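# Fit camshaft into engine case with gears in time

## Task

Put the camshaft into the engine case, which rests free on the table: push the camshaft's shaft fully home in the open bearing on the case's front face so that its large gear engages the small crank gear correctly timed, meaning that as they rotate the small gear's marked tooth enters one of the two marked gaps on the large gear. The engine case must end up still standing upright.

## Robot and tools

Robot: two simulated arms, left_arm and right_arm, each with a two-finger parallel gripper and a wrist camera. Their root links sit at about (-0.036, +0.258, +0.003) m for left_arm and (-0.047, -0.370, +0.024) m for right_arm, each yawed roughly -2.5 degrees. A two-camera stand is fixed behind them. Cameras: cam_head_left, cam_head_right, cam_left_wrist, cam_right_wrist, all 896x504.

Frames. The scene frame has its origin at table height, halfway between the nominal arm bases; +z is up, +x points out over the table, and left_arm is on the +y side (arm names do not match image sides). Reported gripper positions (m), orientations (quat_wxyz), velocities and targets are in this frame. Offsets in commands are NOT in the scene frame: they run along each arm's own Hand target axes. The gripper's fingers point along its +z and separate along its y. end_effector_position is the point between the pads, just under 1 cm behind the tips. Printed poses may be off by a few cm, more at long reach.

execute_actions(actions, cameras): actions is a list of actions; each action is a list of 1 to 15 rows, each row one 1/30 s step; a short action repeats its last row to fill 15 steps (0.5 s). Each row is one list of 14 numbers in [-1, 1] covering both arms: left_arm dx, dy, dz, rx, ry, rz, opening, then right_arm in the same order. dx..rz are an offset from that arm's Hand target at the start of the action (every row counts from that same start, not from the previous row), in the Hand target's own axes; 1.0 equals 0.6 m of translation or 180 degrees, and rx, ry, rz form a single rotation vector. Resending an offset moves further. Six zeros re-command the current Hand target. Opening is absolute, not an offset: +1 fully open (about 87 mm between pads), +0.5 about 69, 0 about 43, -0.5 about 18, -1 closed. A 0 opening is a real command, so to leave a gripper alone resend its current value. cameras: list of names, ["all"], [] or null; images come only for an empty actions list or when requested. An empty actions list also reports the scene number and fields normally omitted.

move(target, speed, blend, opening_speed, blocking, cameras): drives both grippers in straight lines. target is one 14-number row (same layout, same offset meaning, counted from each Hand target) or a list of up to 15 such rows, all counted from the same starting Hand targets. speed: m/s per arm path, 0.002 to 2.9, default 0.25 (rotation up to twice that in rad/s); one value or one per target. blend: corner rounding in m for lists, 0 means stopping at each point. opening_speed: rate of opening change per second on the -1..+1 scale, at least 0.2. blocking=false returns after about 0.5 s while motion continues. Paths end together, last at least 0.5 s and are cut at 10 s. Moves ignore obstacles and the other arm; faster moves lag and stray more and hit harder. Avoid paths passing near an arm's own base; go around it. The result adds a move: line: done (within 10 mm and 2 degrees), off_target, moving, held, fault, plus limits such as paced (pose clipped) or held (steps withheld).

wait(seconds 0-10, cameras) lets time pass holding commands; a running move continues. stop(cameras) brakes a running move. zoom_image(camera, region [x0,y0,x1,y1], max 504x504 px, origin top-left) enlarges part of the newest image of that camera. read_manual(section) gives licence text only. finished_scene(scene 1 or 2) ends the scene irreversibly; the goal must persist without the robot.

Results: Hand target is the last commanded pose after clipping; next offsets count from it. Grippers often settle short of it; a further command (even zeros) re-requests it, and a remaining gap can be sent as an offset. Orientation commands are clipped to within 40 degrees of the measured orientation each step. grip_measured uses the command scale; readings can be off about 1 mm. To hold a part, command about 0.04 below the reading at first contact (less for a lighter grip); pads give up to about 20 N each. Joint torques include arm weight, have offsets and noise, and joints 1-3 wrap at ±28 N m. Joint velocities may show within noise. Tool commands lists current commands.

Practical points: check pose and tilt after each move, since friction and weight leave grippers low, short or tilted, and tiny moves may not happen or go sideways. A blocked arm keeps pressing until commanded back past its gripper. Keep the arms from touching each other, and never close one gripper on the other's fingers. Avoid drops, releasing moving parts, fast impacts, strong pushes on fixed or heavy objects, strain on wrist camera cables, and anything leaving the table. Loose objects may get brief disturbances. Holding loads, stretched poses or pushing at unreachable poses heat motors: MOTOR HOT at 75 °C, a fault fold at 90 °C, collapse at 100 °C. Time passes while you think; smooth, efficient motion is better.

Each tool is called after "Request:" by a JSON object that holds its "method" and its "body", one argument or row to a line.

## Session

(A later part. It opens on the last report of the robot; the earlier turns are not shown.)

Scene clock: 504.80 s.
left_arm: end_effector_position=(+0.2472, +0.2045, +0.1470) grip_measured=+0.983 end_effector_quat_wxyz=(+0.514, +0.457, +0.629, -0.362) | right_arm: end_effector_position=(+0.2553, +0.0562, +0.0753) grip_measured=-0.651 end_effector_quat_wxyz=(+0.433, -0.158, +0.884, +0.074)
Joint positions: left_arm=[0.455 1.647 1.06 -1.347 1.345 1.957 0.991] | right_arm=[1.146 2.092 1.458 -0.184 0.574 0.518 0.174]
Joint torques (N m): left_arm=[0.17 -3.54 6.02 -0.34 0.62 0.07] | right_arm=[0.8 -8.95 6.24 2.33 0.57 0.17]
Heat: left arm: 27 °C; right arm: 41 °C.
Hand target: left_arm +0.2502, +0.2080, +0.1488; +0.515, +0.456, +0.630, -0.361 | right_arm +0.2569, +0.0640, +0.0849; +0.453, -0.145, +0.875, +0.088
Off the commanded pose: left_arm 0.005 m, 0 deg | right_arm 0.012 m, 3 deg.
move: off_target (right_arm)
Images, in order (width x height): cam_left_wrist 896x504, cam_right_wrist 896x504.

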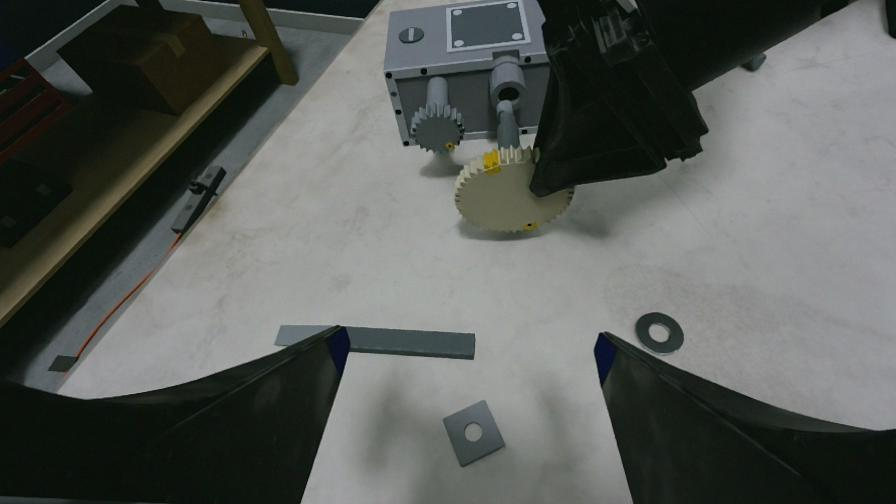

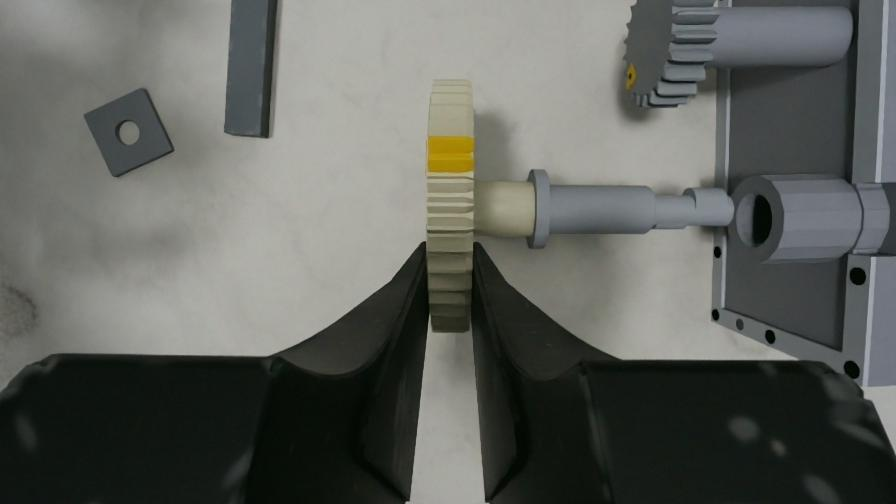

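Request:
{"method": "move", "body": {
  "target": [0,0,0,0,0,0,1,-0.006,-0.0063,-0.0105,0,0,0,-0.85],
  "speed": 0.08,
  "cameras": ["cam_left_wrist","cam_right_wrist"]
}}

Request:
{"method": "zoom_image", "body": {
  "camera": "cam_left_wrist",
  "region": [440, 30, 600, 190]
}}

Request:
{"method": "zoom_image", "body": {
  "camera": "cam_right_wrist",
  "region": [600, 0, 896, 340]
}}

Scene clock: 514.57 s.
left_arm: end_effector_position=(+0.2472, +0.2045, +0.1470) grip_measured=+0.983 end_effector_quat_wxyz=(+0.514, +0.457, +0.629, -0.362) | right_arm: end_effector_position=(+0.2537, +0.0531, +0.0709) grip_measured=-0.651 end_effector_quat_wxyz=(+0.430, -0.160, +0.886, +0.070)
Joint positions: left_arm=[0.455 1.647 1.06 -1.347 1.345 1.957 0.991] | right_arm=[1.146 2.092 1.445 -0.183 0.574 0.518 0.174]
Joint torques (N m): left_arm=[0.2 -3.54 6.04 -0.33 0.63 0.06] | right_arm=[0.64 -10.95 5.97 2.19 0.55 0.15]
Heat: left arm: 27 °C; right arm: 39 °C.
Hand target: left_arm +0.2502, +0.2080, +0.1488; +0.515, +0.456, +0.630, -0.361 | right_arm +0.2553, +0.0593, +0.0914; +0.453, -0.145, +0.875, +0.088
Off the commanded pose: left_arm 0.005 m, 0 deg | right_arm 0.022 m, 4 deg.
move: off_target (right_arm)
Images, in order (width x height): cam_left_wrist 896x504, cam_right_wrist 896x504.

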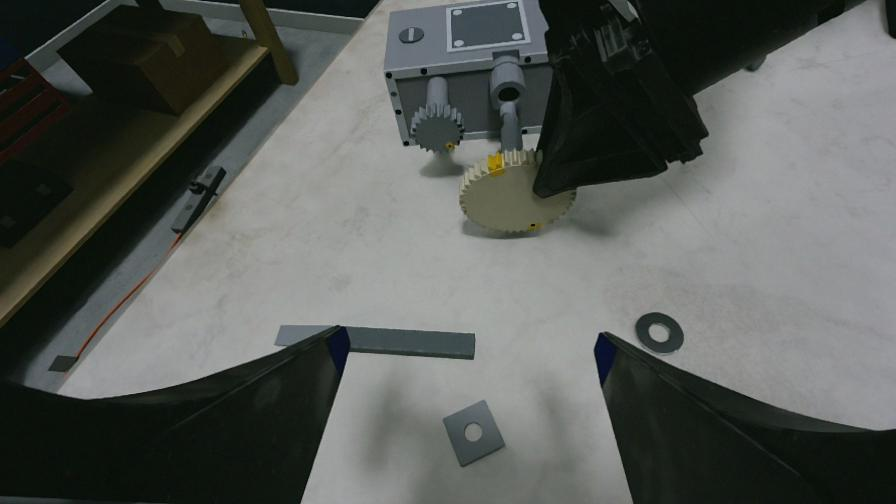

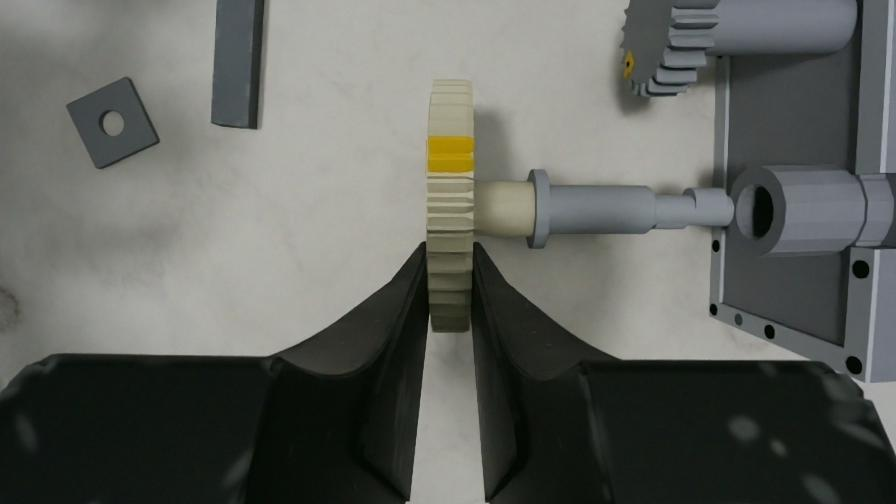

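Scaled by 3.150 from the camera's 896x504 image, which has a finer 1280x720 frame.

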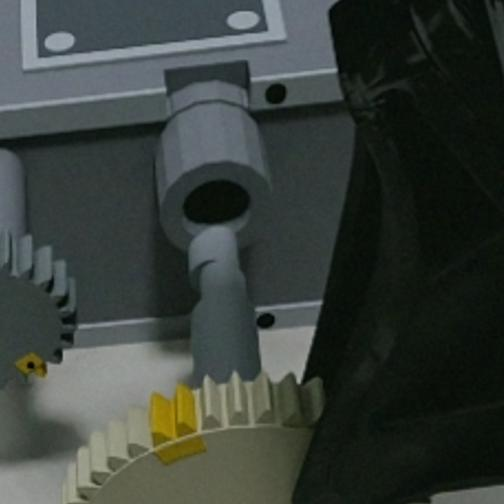

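Scaled by 1.482 from the camera's 896x504 image, which has a finer 1280x720 frame.

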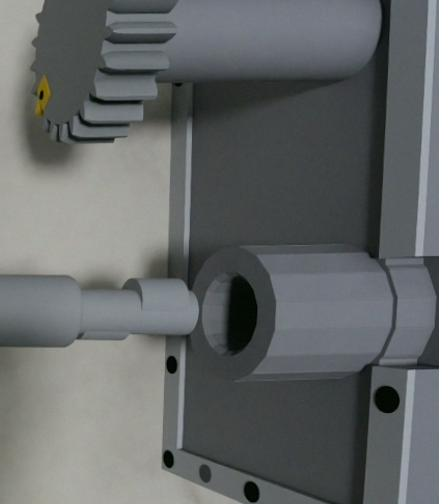

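Request:
{"method": "move", "body": {
  "target": [
    [0,0,0,0,0,0,1,-0.0477,0.001,-0.0334,0,0,0,-0.85],
    [0,0,0,0,0,0,1,0.0032,0.0025,0.0008,0,0,0,-0.85]
  ],
  "speed": 0.08,
  "cameras": ["cam_left_wrist","cam_right_wrist"]
}}

Request:
{"method": "zoom_image", "body": {
  "camera": "cam_left_wrist",
  "region": [440, 30, 600, 190]
}}

Request:
{"method": "zoom_image", "body": {
  "camera": "cam_right_wrist",
  "region": [600, 0, 896, 340]
}}

Scene clock: 527.77 s.
left_arm: end_effector_position=(+0.2472, +0.2045, +0.1470) grip_measured=+0.983 end_effector_quat_wxyz=(+0.514, +0.457, +0.629, -0.362) | right_arm: end_effector_position=(+0.2531, +0.0526, +0.0808) grip_measured=-0.651 end_effector_quat_wxyz=(+0.434, -0.157, +0.884, +0.075)
Joint positions: left_arm=[0.455 1.647 1.06 -1.347 1.345 1.957 0.991] | right_arm=[1.147 2.069 1.444 -0.193 0.575 0.52 0.174]
Joint torques (N m): left_arm=[0.18 -3.55 6.06 -0.34 0.62 0.07] | right_arm=[0.8 -8.7 6.3 2.33 0.55 0.14]
Heat: left arm: 28 °C; right arm: 40 °C.
Hand target: left_arm +0.2502, +0.2080, +0.1488; +0.515, +0.456, +0.630, -0.361 | right_arm +0.2541, +0.0604, +0.0894; +0.453, -0.145, +0.875, +0.087
Off the commanded pose: left_arm 0.005 m, 0 deg | right_arm 0.012 m, 3 deg.
move: off_target (right_arm)
Images, in order (width x height): cam_left_wrist 896x504, cam_right_wrist 896x504.

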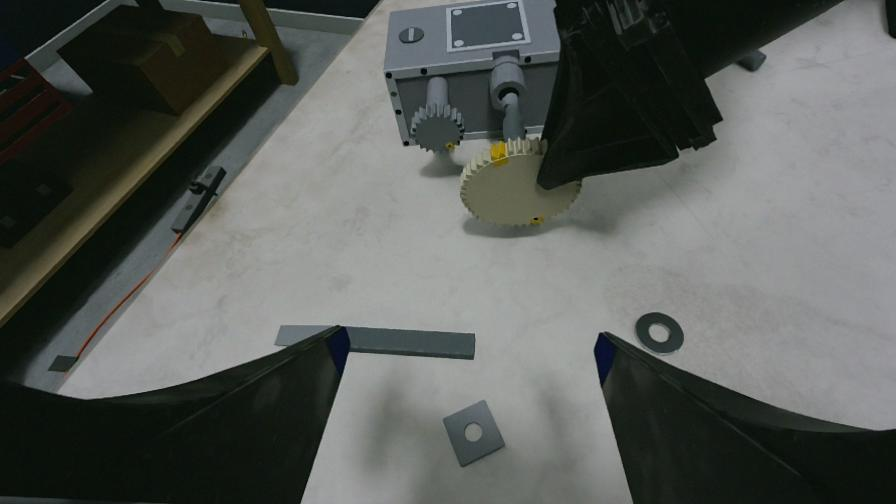

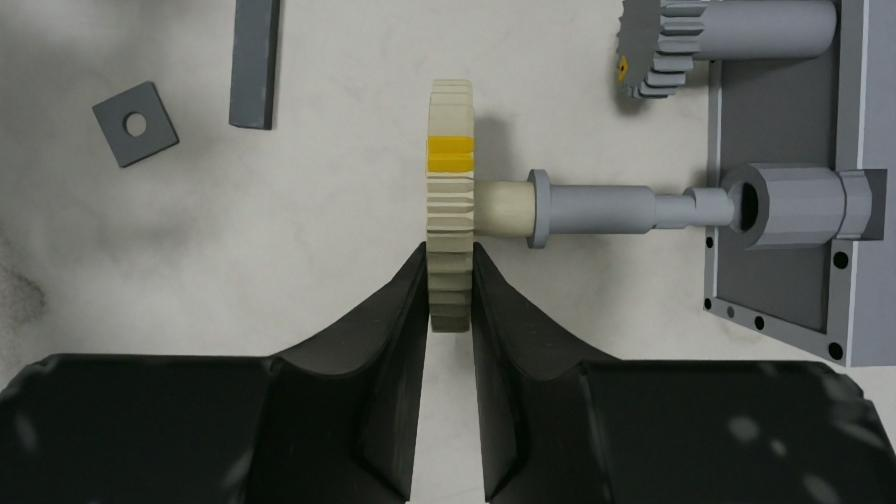

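Scaled by 3.150 from the camera's 896x504 image, which has a finer 1280x720 frame.

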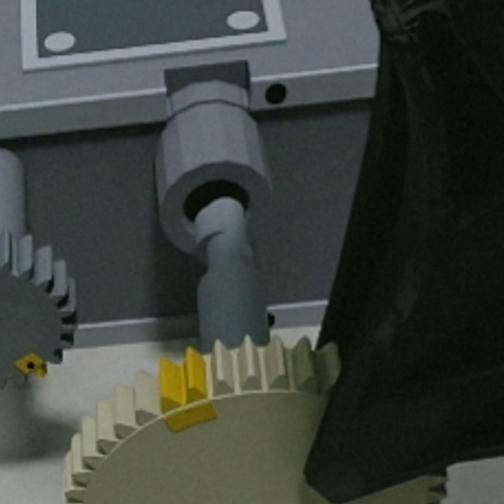

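Scaled by 1.482 from the camera's 896x504 image, which has a finer 1280x720 frame.

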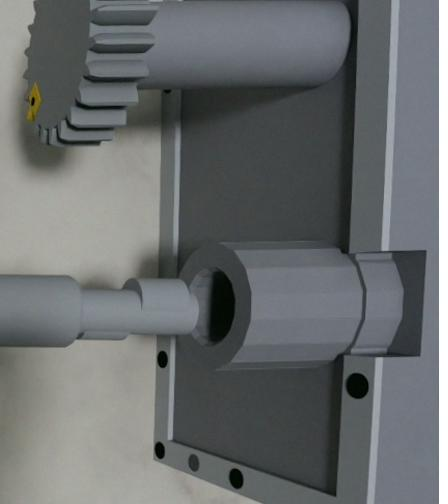

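Request:
{"method": "move", "body": {
  "target": [0,0,0,0,0,0,1,-0.0047,-0.0343,-0.0008,0,0,0,-0.85],
  "speed": 0.05,
  "cameras": ["cam_left_wrist","cam_right_wrist"]
}}

Request:
{"method": "zoom_image", "body": {
  "camera": "cam_left_wrist",
  "region": [440, 30, 600, 190]
}}

Request:
{"method": "zoom_image", "body": {
  "camera": "cam_right_wrist",
  "region": [600, 0, 896, 340]
}}

Scene clock: 534.77 s.
left_arm: end_effector_position=(+0.2472, +0.2045, +0.1470) grip_measured=+0.983 end_effector_quat_wxyz=(+0.514, +0.457, +0.629, -0.362) | right_arm: end_effector_position=(+0.2499, +0.0421, +0.0657) grip_measured=-0.651 end_effector_quat_wxyz=(+0.425, -0.162, +0.887, +0.074)
Joint positions: left_arm=[0.455 1.647 1.06 -1.347 1.345 1.957 0.991] | right_arm=[1.137 2.057 1.373 -0.144 0.554 0.513 0.174]
Joint torques (N m): left_arm=[0.17 -3.55 6.05 -0.34 0.62 0.06] | right_arm=[-1.28 -11.59 5.89 2.21 0.53 -0.08]
Heat: left arm: 28 °C; right arm: 39 °C.
Hand target: left_arm +0.2502, +0.2080, +0.1488; +0.515, +0.456, +0.630, -0.361 | right_arm +0.2622, +0.0414, +0.0917; +0.453, -0.145, +0.875, +0.088
Off the commanded pose: left_arm 0.005 m, 0 deg | right_arm 0.029 m, 4 deg.
move: off_target (right_arm)
Images, in order (width x height): cam_left_wrist 896x504, cam_right_wrist 896x504.

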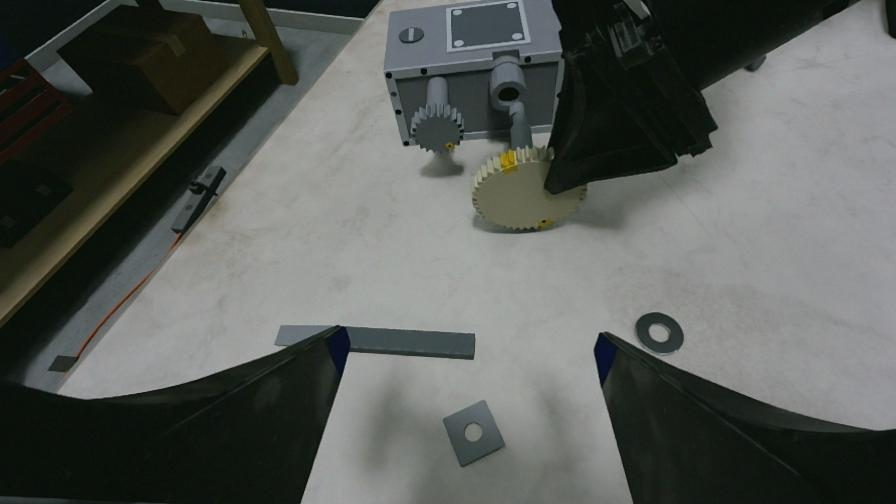

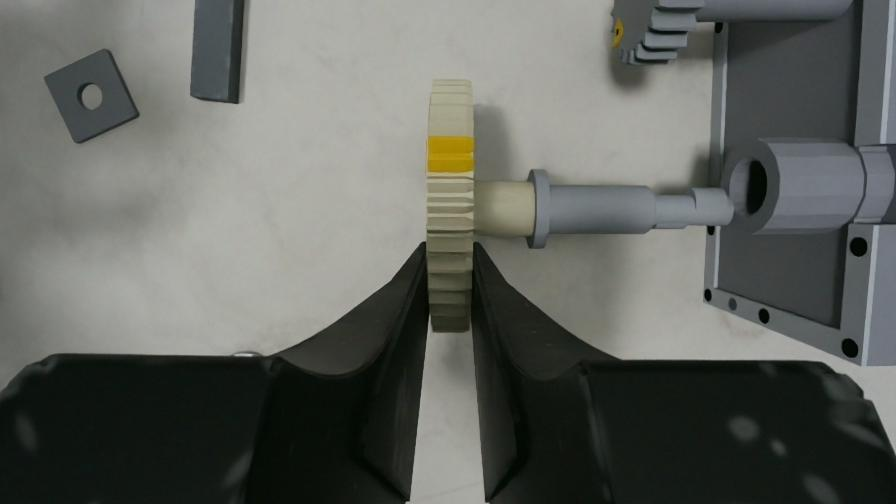

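Scaled by 3.150 from the camera's 896x504 image, which has a finer 1280x720 frame.

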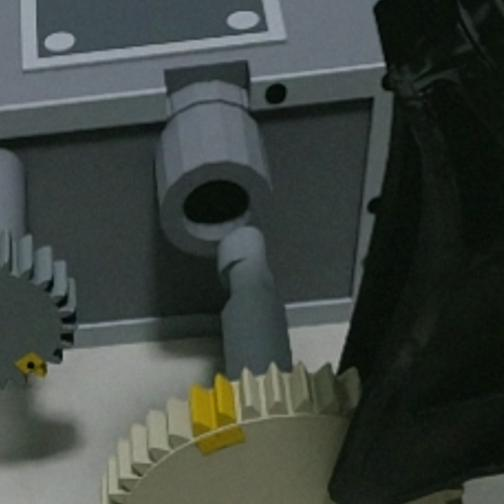

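Scaled by 1.482 from the camera's 896x504 image, which has a finer 1280x720 frame.

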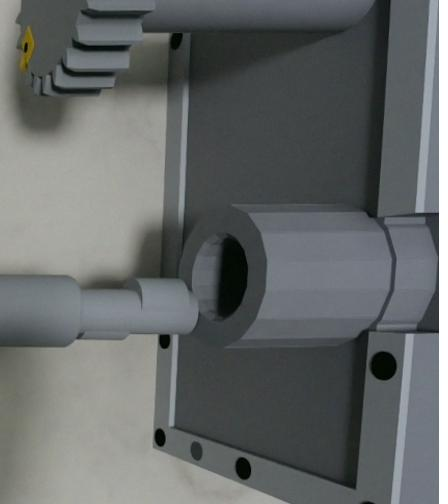

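Request:
{"method": "move", "body": {
  "target": [
    [0,0,0,0,0,0,1,0.0262,0.0683,0.013,0,0,0,-0.85],
    [0,0,0,0,0,0,1,-0.0253,0.0268,-0.0068,0,0,0,-0.85]
  ],
  "speed": 0.06,
  "cameras": ["cam_left_wrist","cam_right_wrist"]
}}

Request:
{"method": "zoom_image", "body": {
  "camera": "cam_left_wrist",
  "region": [440, 30, 600, 190]
}}

Request:
{"method": "zoom_image", "body": {
  "camera": "cam_right_wrist",
  "region": [600, 0, 896, 340]
}}

Scene clock: 556.57 s.
left_arm: end_effector_position=(+0.2472, +0.2045, +0.1470) grip_measured=+0.983 end_effector_quat_wxyz=(+0.514, +0.457, +0.629, -0.362) | right_arm: end_effector_position=(+0.2514, +0.0475, +0.0714) grip_measured=-0.651 end_effector_quat_wxyz=(+0.425, -0.161, +0.889, +0.060)
Joint positions: left_arm=[0.455 1.647 1.06 -1.347 1.345 1.957 0.991] | right_arm=[1.147 2.084 1.447 -0.218 0.58 0.524 0.174]
Joint torques (N m): left_arm=[0.18 -3.51 6.02 -0.32 0.62 0.07] | right_arm=[-0.57 -11.67 9.28 2.04 0.42 -0.06]
Heat: left arm: 28 °C; right arm: 40 °C.
Hand target: left_arm +0.2502, +0.2080, +0.1488; +0.515, +0.456, +0.630, -0.361 | right_arm +0.2620, +0.0581, +0.1069; +0.453, -0.145, +0.875, +0.088
Off the commanded pose: left_arm 0.005 m, 0 deg | right_arm 0.038 m, 5 deg.
move: off_target (right_arm)
Images, in order (width x height): cam_left_wrist 896x504, cam_right_wrist 896x504.

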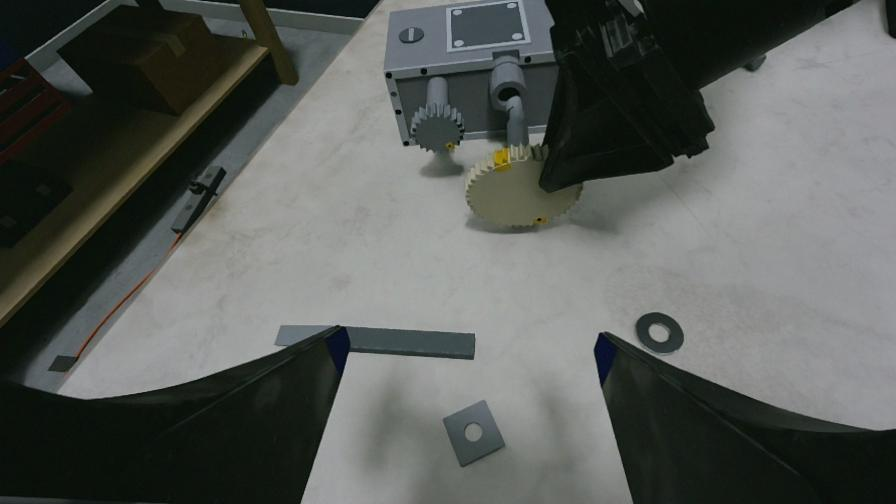

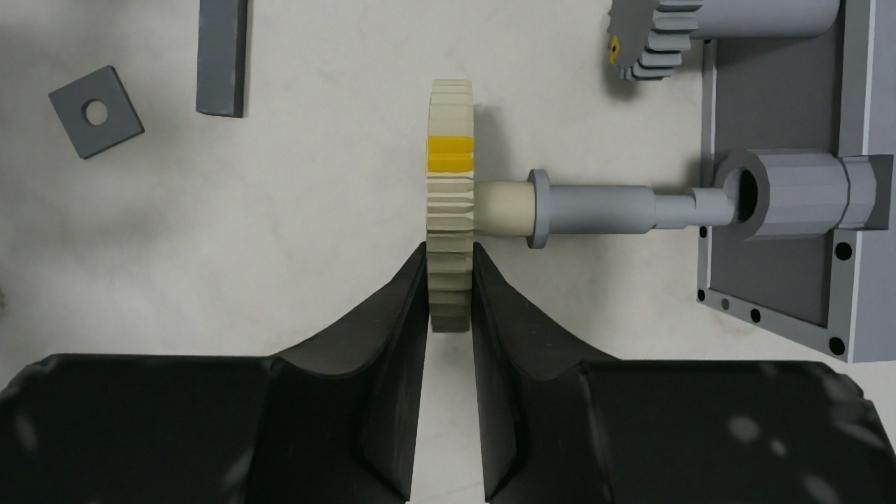

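Scaled by 3.150 from the camera's 896x504 image, which has a finer 1280x720 frame.

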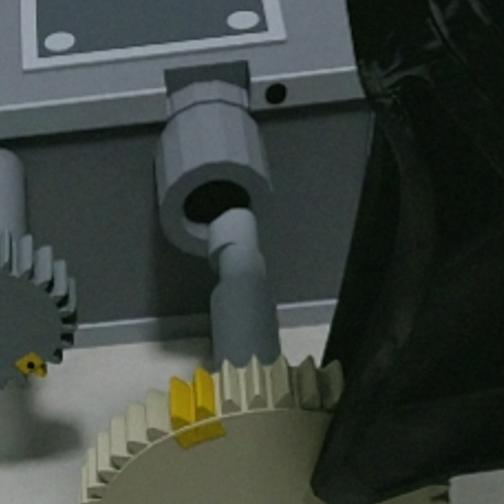

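Scaled by 1.482 from the camera's 896x504 image, which has a finer 1280x720 frame.

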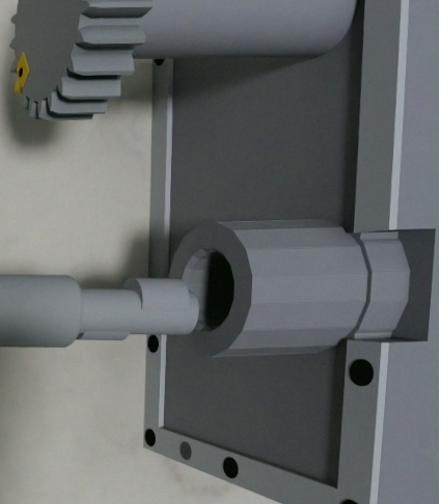

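Request:
{"method": "move", "body": {
  "target": [
    [0,0,0,0,0,0,1,-0.0103,0.0347,-0.0097,0,0,0,-0.85],
    [0,0,0,0,0,0,1,-0.017,0.0097,-0.0257,0,0,0,-0.85],
    [0,0,0,0,0,0,1,0.0307,0.0083,0.0077,0,0,0,-0.85]
  ],
  "speed": 0.08,
  "cameras": ["cam_left_wrist","cam_right_wrist"]
}}

Request:
{"method": "zoom_image", "body": {
  "camera": "cam_left_wrist",
  "region": [440, 30, 600, 190]
}}

Request:
{"method": "zoom_image", "body": {
  "camera": "cam_right_wrist",
  "region": [600, 0, 896, 340]
}}

Scene clock: 576.63 s.
left_arm: end_effector_position=(+0.2472, +0.2045, +0.1470) grip_measured=+0.983 end_effector_quat_wxyz=(+0.514, +0.457, +0.629, -0.362) | right_arm: end_effector_position=(+0.2442, +0.0594, +0.0818) grip_measured=-0.651 end_effector_quat_wxyz=(+0.436, -0.160, +0.882, +0.079)
Joint positions: left_arm=[0.455 1.647 1.06 -1.347 1.345 1.957 0.991] | right_arm=[1.171 2.069 1.446 -0.192 0.587 0.531 0.174]
Joint torques (N m): left_arm=[0.18 -3.56 6.02 -0.33 0.62 0.07] | right_arm=[-0.96 -8.75 6.08 2.35 0.49 0.04]
Heat: left arm: 28 °C; right arm: 44 °C.
Hand target: left_arm +0.2502, +0.2080, +0.1488; +0.515, +0.456, +0.630, -0.361 | right_arm +0.2538, +0.0608, +0.0891; +0.453, -0.145, +0.875, +0.087
Off the commanded pose: left_arm 0.005 m, 0 deg | right_arm 0.012 m, 3 deg.
move: off_target (right_arm)
Images, in order (width x height): cam_left_wrist 896x504, cam_right_wrist 896x504.

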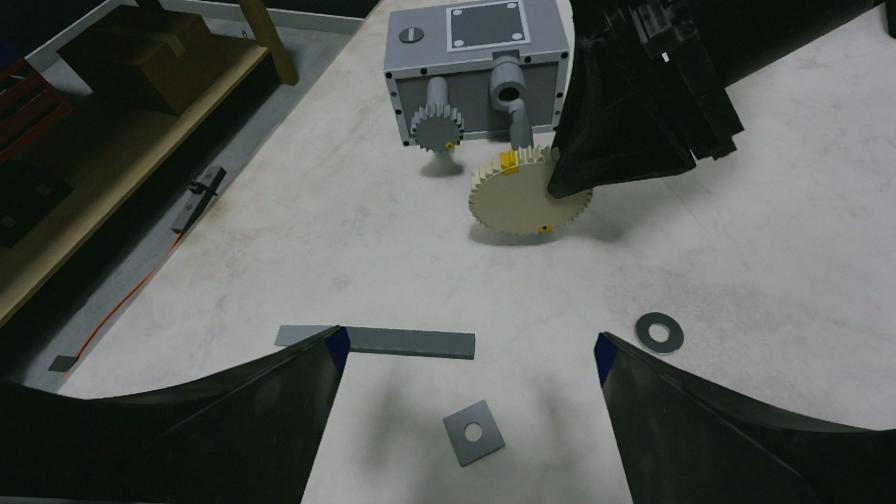

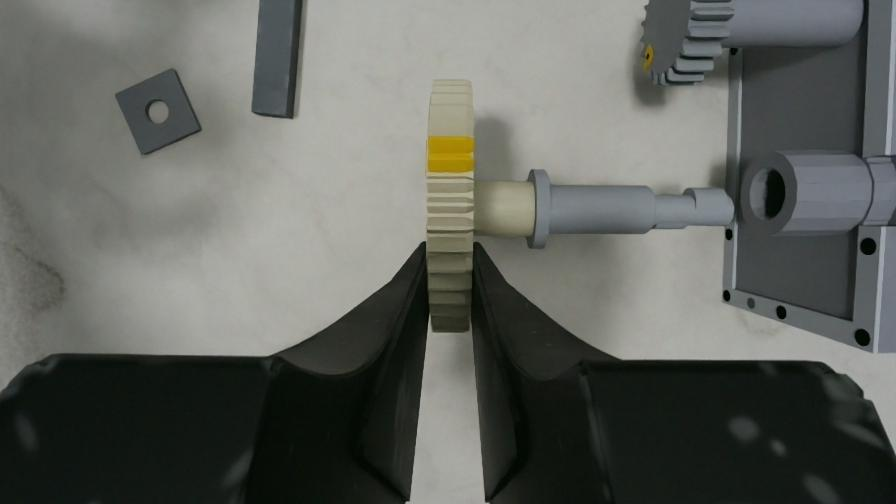

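Scaled by 3.150 from the camera's 896x504 image, which has a finer 1280x720 frame.

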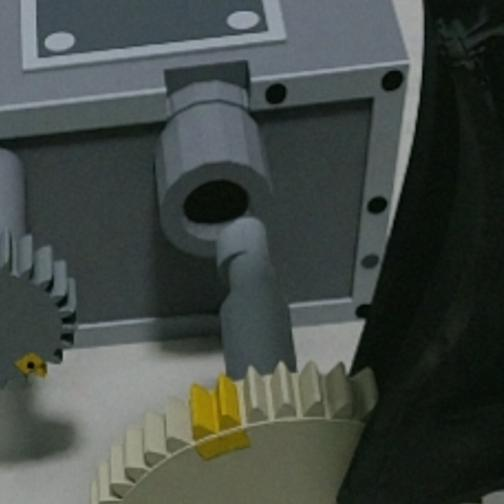

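Scaled by 1.482 from the camera's 896x504 image, which has a finer 1280x720 frame.

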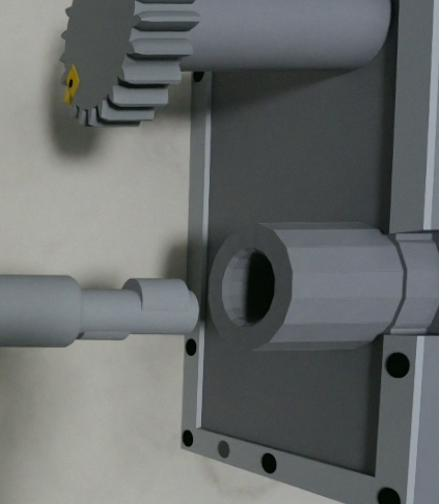

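Request:
{"method": "move", "body": {
  "target": [0,0,0,0,0,0,1,-0.0133,-0.0177,0.0055,0,0,0,-0.85],
  "speed": 0.06,
  "cameras": ["cam_left_wrist","cam_right_wrist"]
}}

Request:
{"method": "zoom_image", "body": {
  "camera": "cam_left_wrist",
  "region": [440, 30, 600, 190]
}}

Request:
{"method": "zoom_image", "body": {
  "camera": "cam_right_wrist",
  "region": [600, 0, 896, 340]
}}

Scene clock: 587.93 s.
left_arm: end_effector_position=(+0.2472, +0.2045, +0.1470) grip_measured=+0.983 end_effector_quat_wxyz=(+0.514, +0.457, +0.629, -0.362) | right_arm: end_effector_position=(+0.2569, +0.0493, +0.0790) grip_measured=-0.651 end_effector_quat_wxyz=(+0.434, -0.155, +0.884, +0.073)
Joint positions: left_arm=[0.455 1.647 1.06 -1.347 1.345 1.957 0.991] | right_arm=[1.137 2.069 1.438 -0.185 0.574 0.516 0.174]
Joint torques (N m): left_arm=[0.17 -3.54 6.04 -0.33 0.62 0.07] | right_arm=[-0.64 -9.84 6.04 2.35 0.39 -0.04]
Heat: left arm: 28 °C; right arm: 42 °C.
Hand target: left_arm +0.2502, +0.2080, +0.1488; +0.515, +0.456, +0.630, -0.361 | right_arm +0.2644, +0.0531, +0.0936; +0.453, -0.145, +0.875, +0.087
Off the commanded pose: left_arm 0.005 m, 0 deg | right_arm 0.017 m, 3 deg.
move: off_target (right_arm)
Images, in order (width x height): cam_left_wrist 896x504, cam_right_wrist 896x504.

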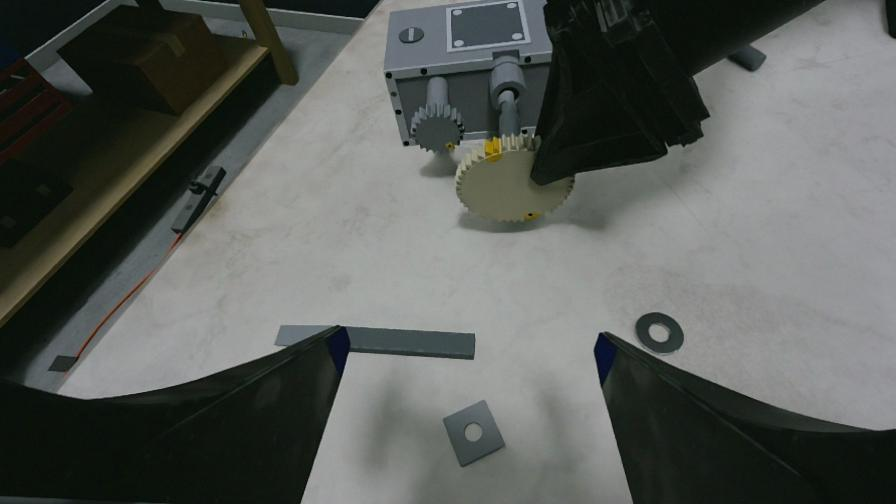

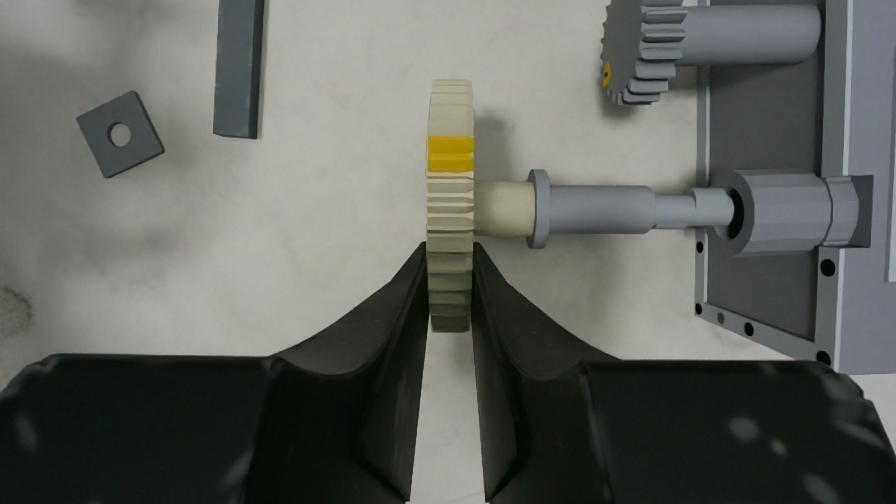

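Scaled by 3.150 from the camera's 896x504 image, which has a finer 1280x720 frame.

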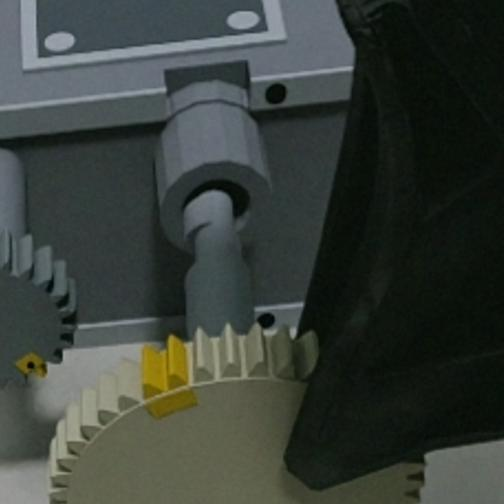

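Scaled by 1.482 from the camera's 896x504 image, which has a finer 1280x720 frame.

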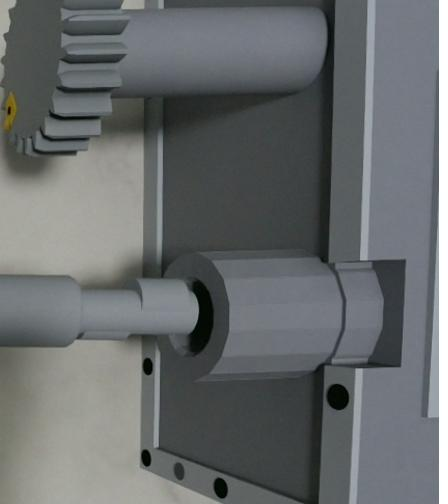

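Request:
{"method": "move", "body": {
  "target": [0,0,0,0,0,0,1,-0.0087,-0.0103,-0.0187,0,0,0,-0.85],
  "speed": 0.05,
  "cameras": ["cam_left_wrist","cam_right_wrist"]
}}

Request:
{"method": "zoom_image", "body": {
  "camera": "cam_left_wrist",
  "region": [440, 30, 600, 190]
}}

Request:
{"method": "zoom_image", "body": {
  "camera": "cam_right_wrist",
  "region": [600, 0, 896, 340]
}}

Scene clock: 598.90 s.
left_arm: end_effector_position=(+0.2472, +0.2045, +0.1470) grip_measured=+0.983 end_effector_quat_wxyz=(+0.514, +0.457, +0.629, -0.362) | right_arm: end_effector_position=(+0.2539, +0.0445, +0.0805) grip_measured=-0.651 end_effector_quat_wxyz=(+0.433, -0.157, +0.885, +0.072)
Joint positions: left_arm=[0.455 1.647 1.06 -1.347 1.345 1.957 0.991] | right_arm=[1.137 2.048 1.414 -0.185 0.57 0.514 0.174]
Joint torques (N m): left_arm=[0.16 -3.54 6.02 -0.33 0.61 0.07] | right_arm=[-0.62 -11.54 6.05 2.14 0.44 -0.05]
Heat: left arm: 28 °C; right arm: 41 °C.
Hand target: left_arm +0.2502, +0.2080, +0.1488; +0.515, +0.456, +0.630, -0.361 | right_arm +0.2607, +0.0450, +0.1042; +0.453, -0.145, +0.875, +0.087
Off the commanded pose: left_arm 0.005 m, 0 deg | right_arm 0.025 m, 3 deg.
move: off_target (right_arm)
Images, in order (width x height): cam_left_wrist 896x504, cam_right_wrist 896x504.

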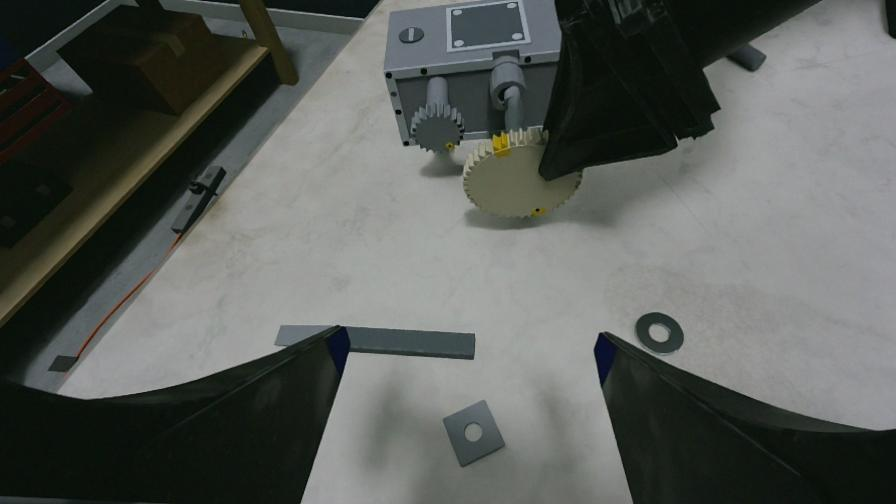

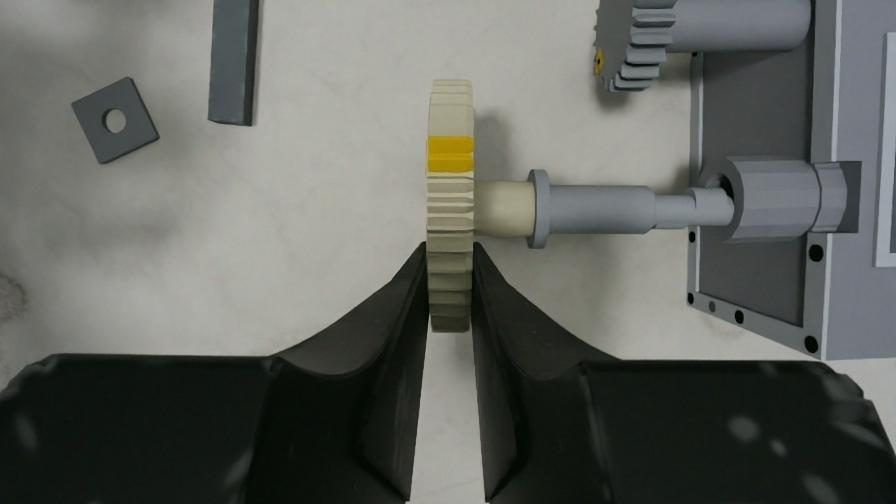

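Scaled by 3.150 from the camera's 896x504 image, which has a finer 1280x720 frame.

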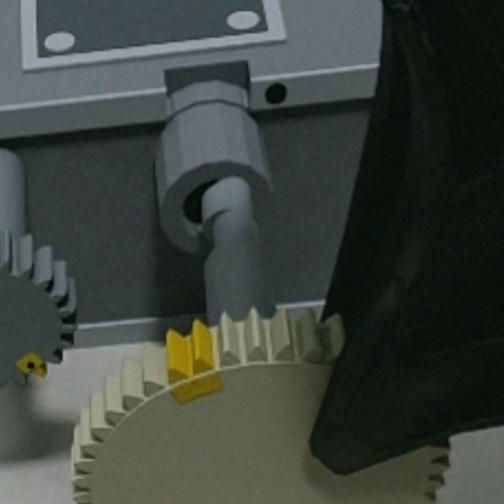

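Scaled by 1.482 from the camera's 896x504 image, which has a finer 1280x720 frame.

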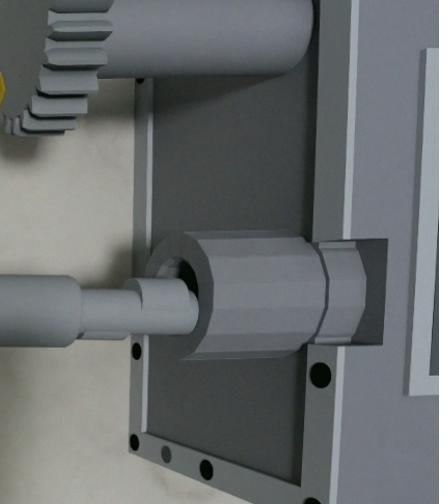

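Request:
{"method": "move", "body": {
  "target": [0,0,0,0,0,0,1,-0.0077,-0.0138,0.0003,0,0,0,-0.85],
  "speed": 0.05,
  "cameras": ["cam_left_wrist","cam_right_wrist"]
}}

Request:
{"method": "zoom_image", "body": {
  "camera": "cam_left_wrist",
  "region": [440, 30, 600, 190]
}}

Request:
{"method": "zoom_image", "body": {
  "camera": "cam_right_wrist",
  "region": [600, 0, 896, 340]
}}

Scene clock: 607.77 s.
left_arm: end_effector_position=(+0.2472, +0.2045, +0.1470) grip_measured=+0.983 end_effector_quat_wxyz=(+0.514, +0.457, +0.629, -0.362) | right_arm: end_effector_position=(+0.2532, +0.0428, +0.0824) grip_measured=-0.651 end_effector_quat_wxyz=(+0.426, -0.162, +0.886, +0.080)
Joint positions: left_arm=[0.455 1.647 1.06 -1.347 1.345 1.957 0.991] | right_arm=[1.128 2.032 1.402 -0.185 0.54 0.505 0.174]
Joint torques (N m): left_arm=[0.17 -3.54 6.01 -0.34 0.62 0.06] | right_arm=[-1.46 -11.59 5.82 2.18 0.57 -0.09]
Heat: left arm: 28 °C; right arm: 44 °C.
Hand target: left_arm +0.2502, +0.2080, +0.1488; +0.515, +0.456, +0.630, -0.361 | right_arm +0.2660, +0.0381, +0.1076; +0.453, -0.145, +0.875, +0.087
Off the commanded pose: left_arm 0.005 m, 0 deg | right_arm 0.029 m, 4 deg.
move: off_target (right_arm)
Images, in order (width x height): cam_left_wrist 896x504, cam_right_wrist 896x504.

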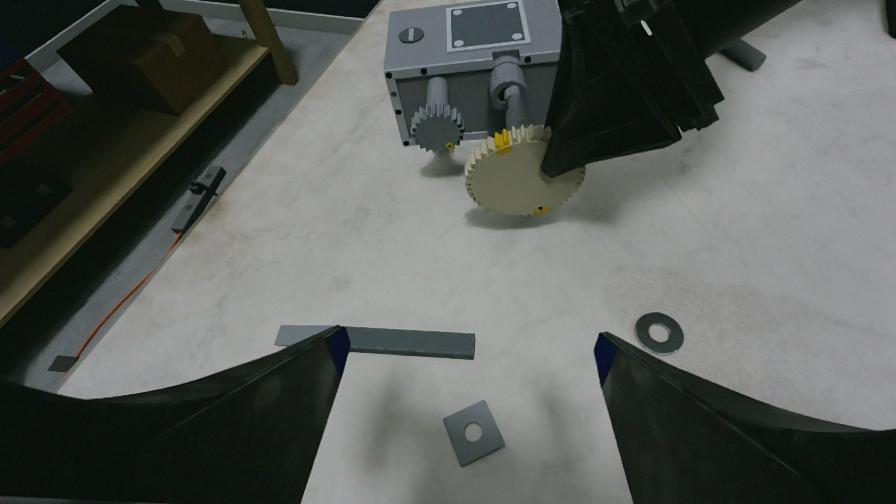

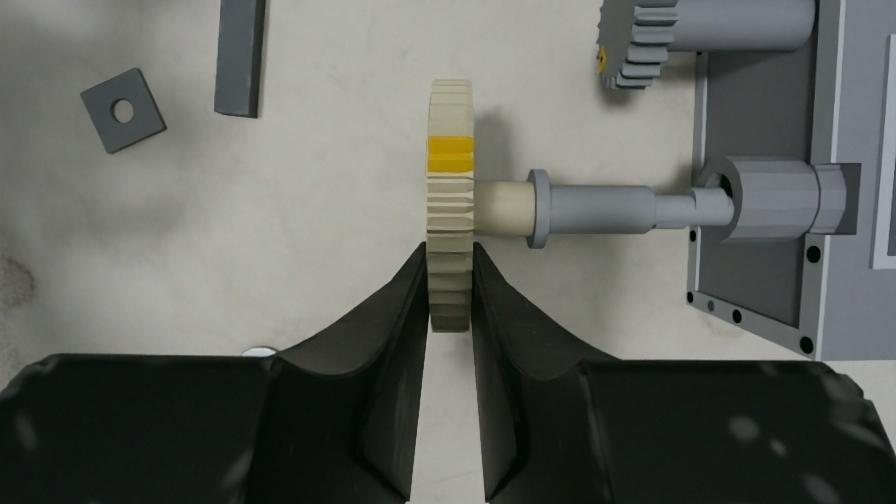

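Scaled by 3.150 from the camera's 896x504 image, which has a finer 1280x720 frame.

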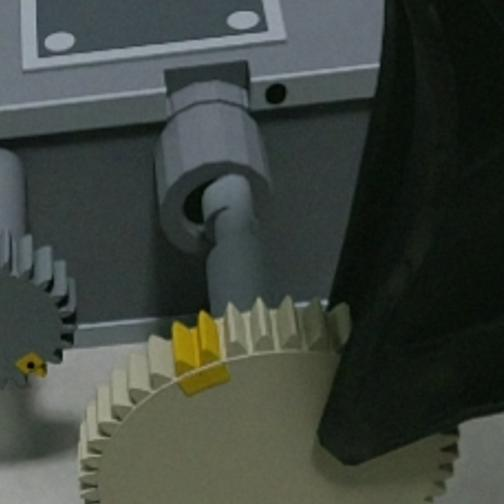

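Scaled by 1.482 from the camera's 896x504 image, which has a finer 1280x720 frame.

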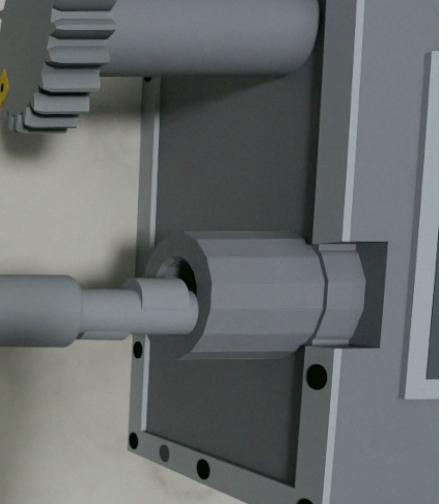

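Request:
{"method": "move", "body": {
  "target": [0,0,0,0,0,0,1,-0.0036,0.002,0.0055,-0.0045,0,-0.0032,-0.85],
  "speed": 0.05,
  "cameras": ["cam_left_wrist","cam_right_wrist"]
}}

Request:
{"method": "zoom_image", "body": {
  "camera": "cam_left_wrist",
  "region": [440, 30, 600, 190]
}}

Request:
{"method": "zoom_image", "body": {
  "camera": "cam_right_wrist",
  "region": [600, 0, 896, 340]
}}

Scene clock: 622.20 s.
left_arm: end_effector_position=(+0.2472, +0.2045, +0.1470) grip_measured=+0.983 end_effector_quat_wxyz=(+0.514, +0.457, +0.629, -0.362) | right_arm: end_effector_position=(+0.2547, +0.0432, +0.0822) grip_measured=-0.651 end_effector_quat_wxyz=(+0.423, -0.170, +0.886, +0.084)
Joint positions: left_arm=[0.455 1.647 1.06 -1.347 1.345 1.957 0.991] | right_arm=[1.121 2.032 1.402 -0.179 0.521 0.486 0.174]
Joint torques (N m): left_arm=[0.2 -3.55 6.01 -0.33 0.61 0.06] | right_arm=[-1.5 -11.07 6.57 2.24 0.59 -0.09]
Heat: left arm: 28 °C; right arm: 48 °C.
Hand target: left_arm +0.2502, +0.2080, +0.1488; +0.515, +0.456, +0.630, -0.361 | right_arm +0.2693, +0.0406, +0.1075; +0.453, -0.153, +0.874, +0.091
Off the commanded pose: left_arm 0.005 m, 0 deg | right_arm 0.029 m, 4 deg.
move: off_target (right_arm)
Images, in order (width x height): cam_left_wrist 896x504, cam_right_wrist 896x504.

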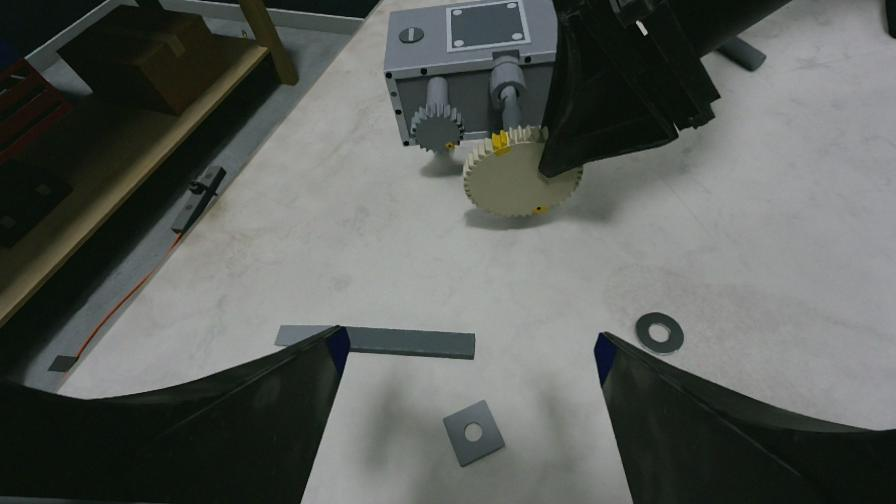

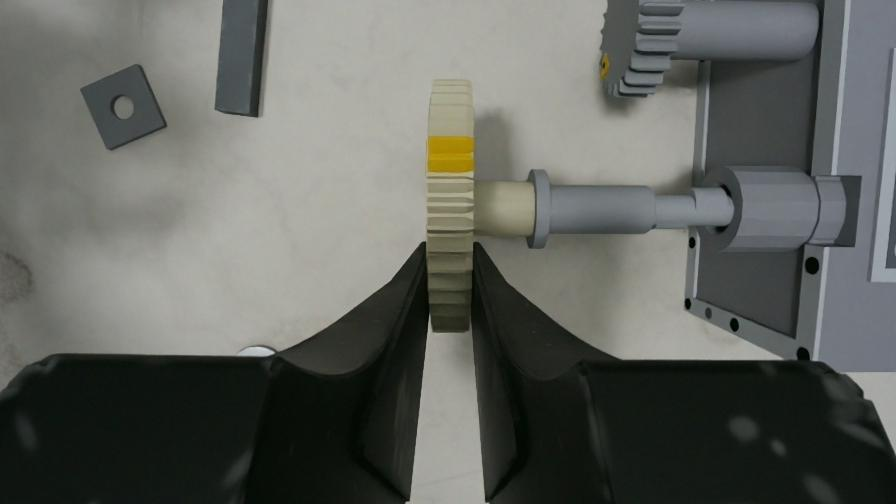

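Scaled by 3.150 from the camera's 896x504 image, which has a finer 1280x720 frame.

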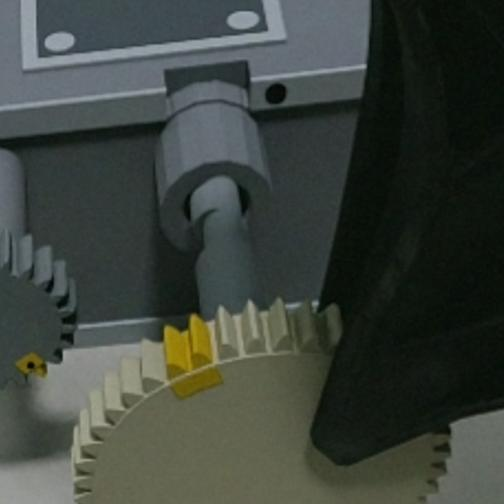

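Scaled by 1.482 from the camera's 896x504 image, which has a finer 1280x720 frame.

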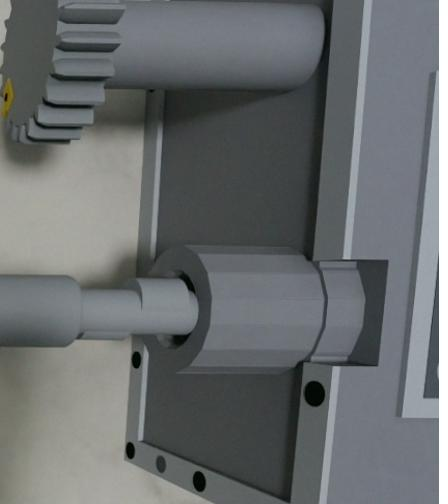

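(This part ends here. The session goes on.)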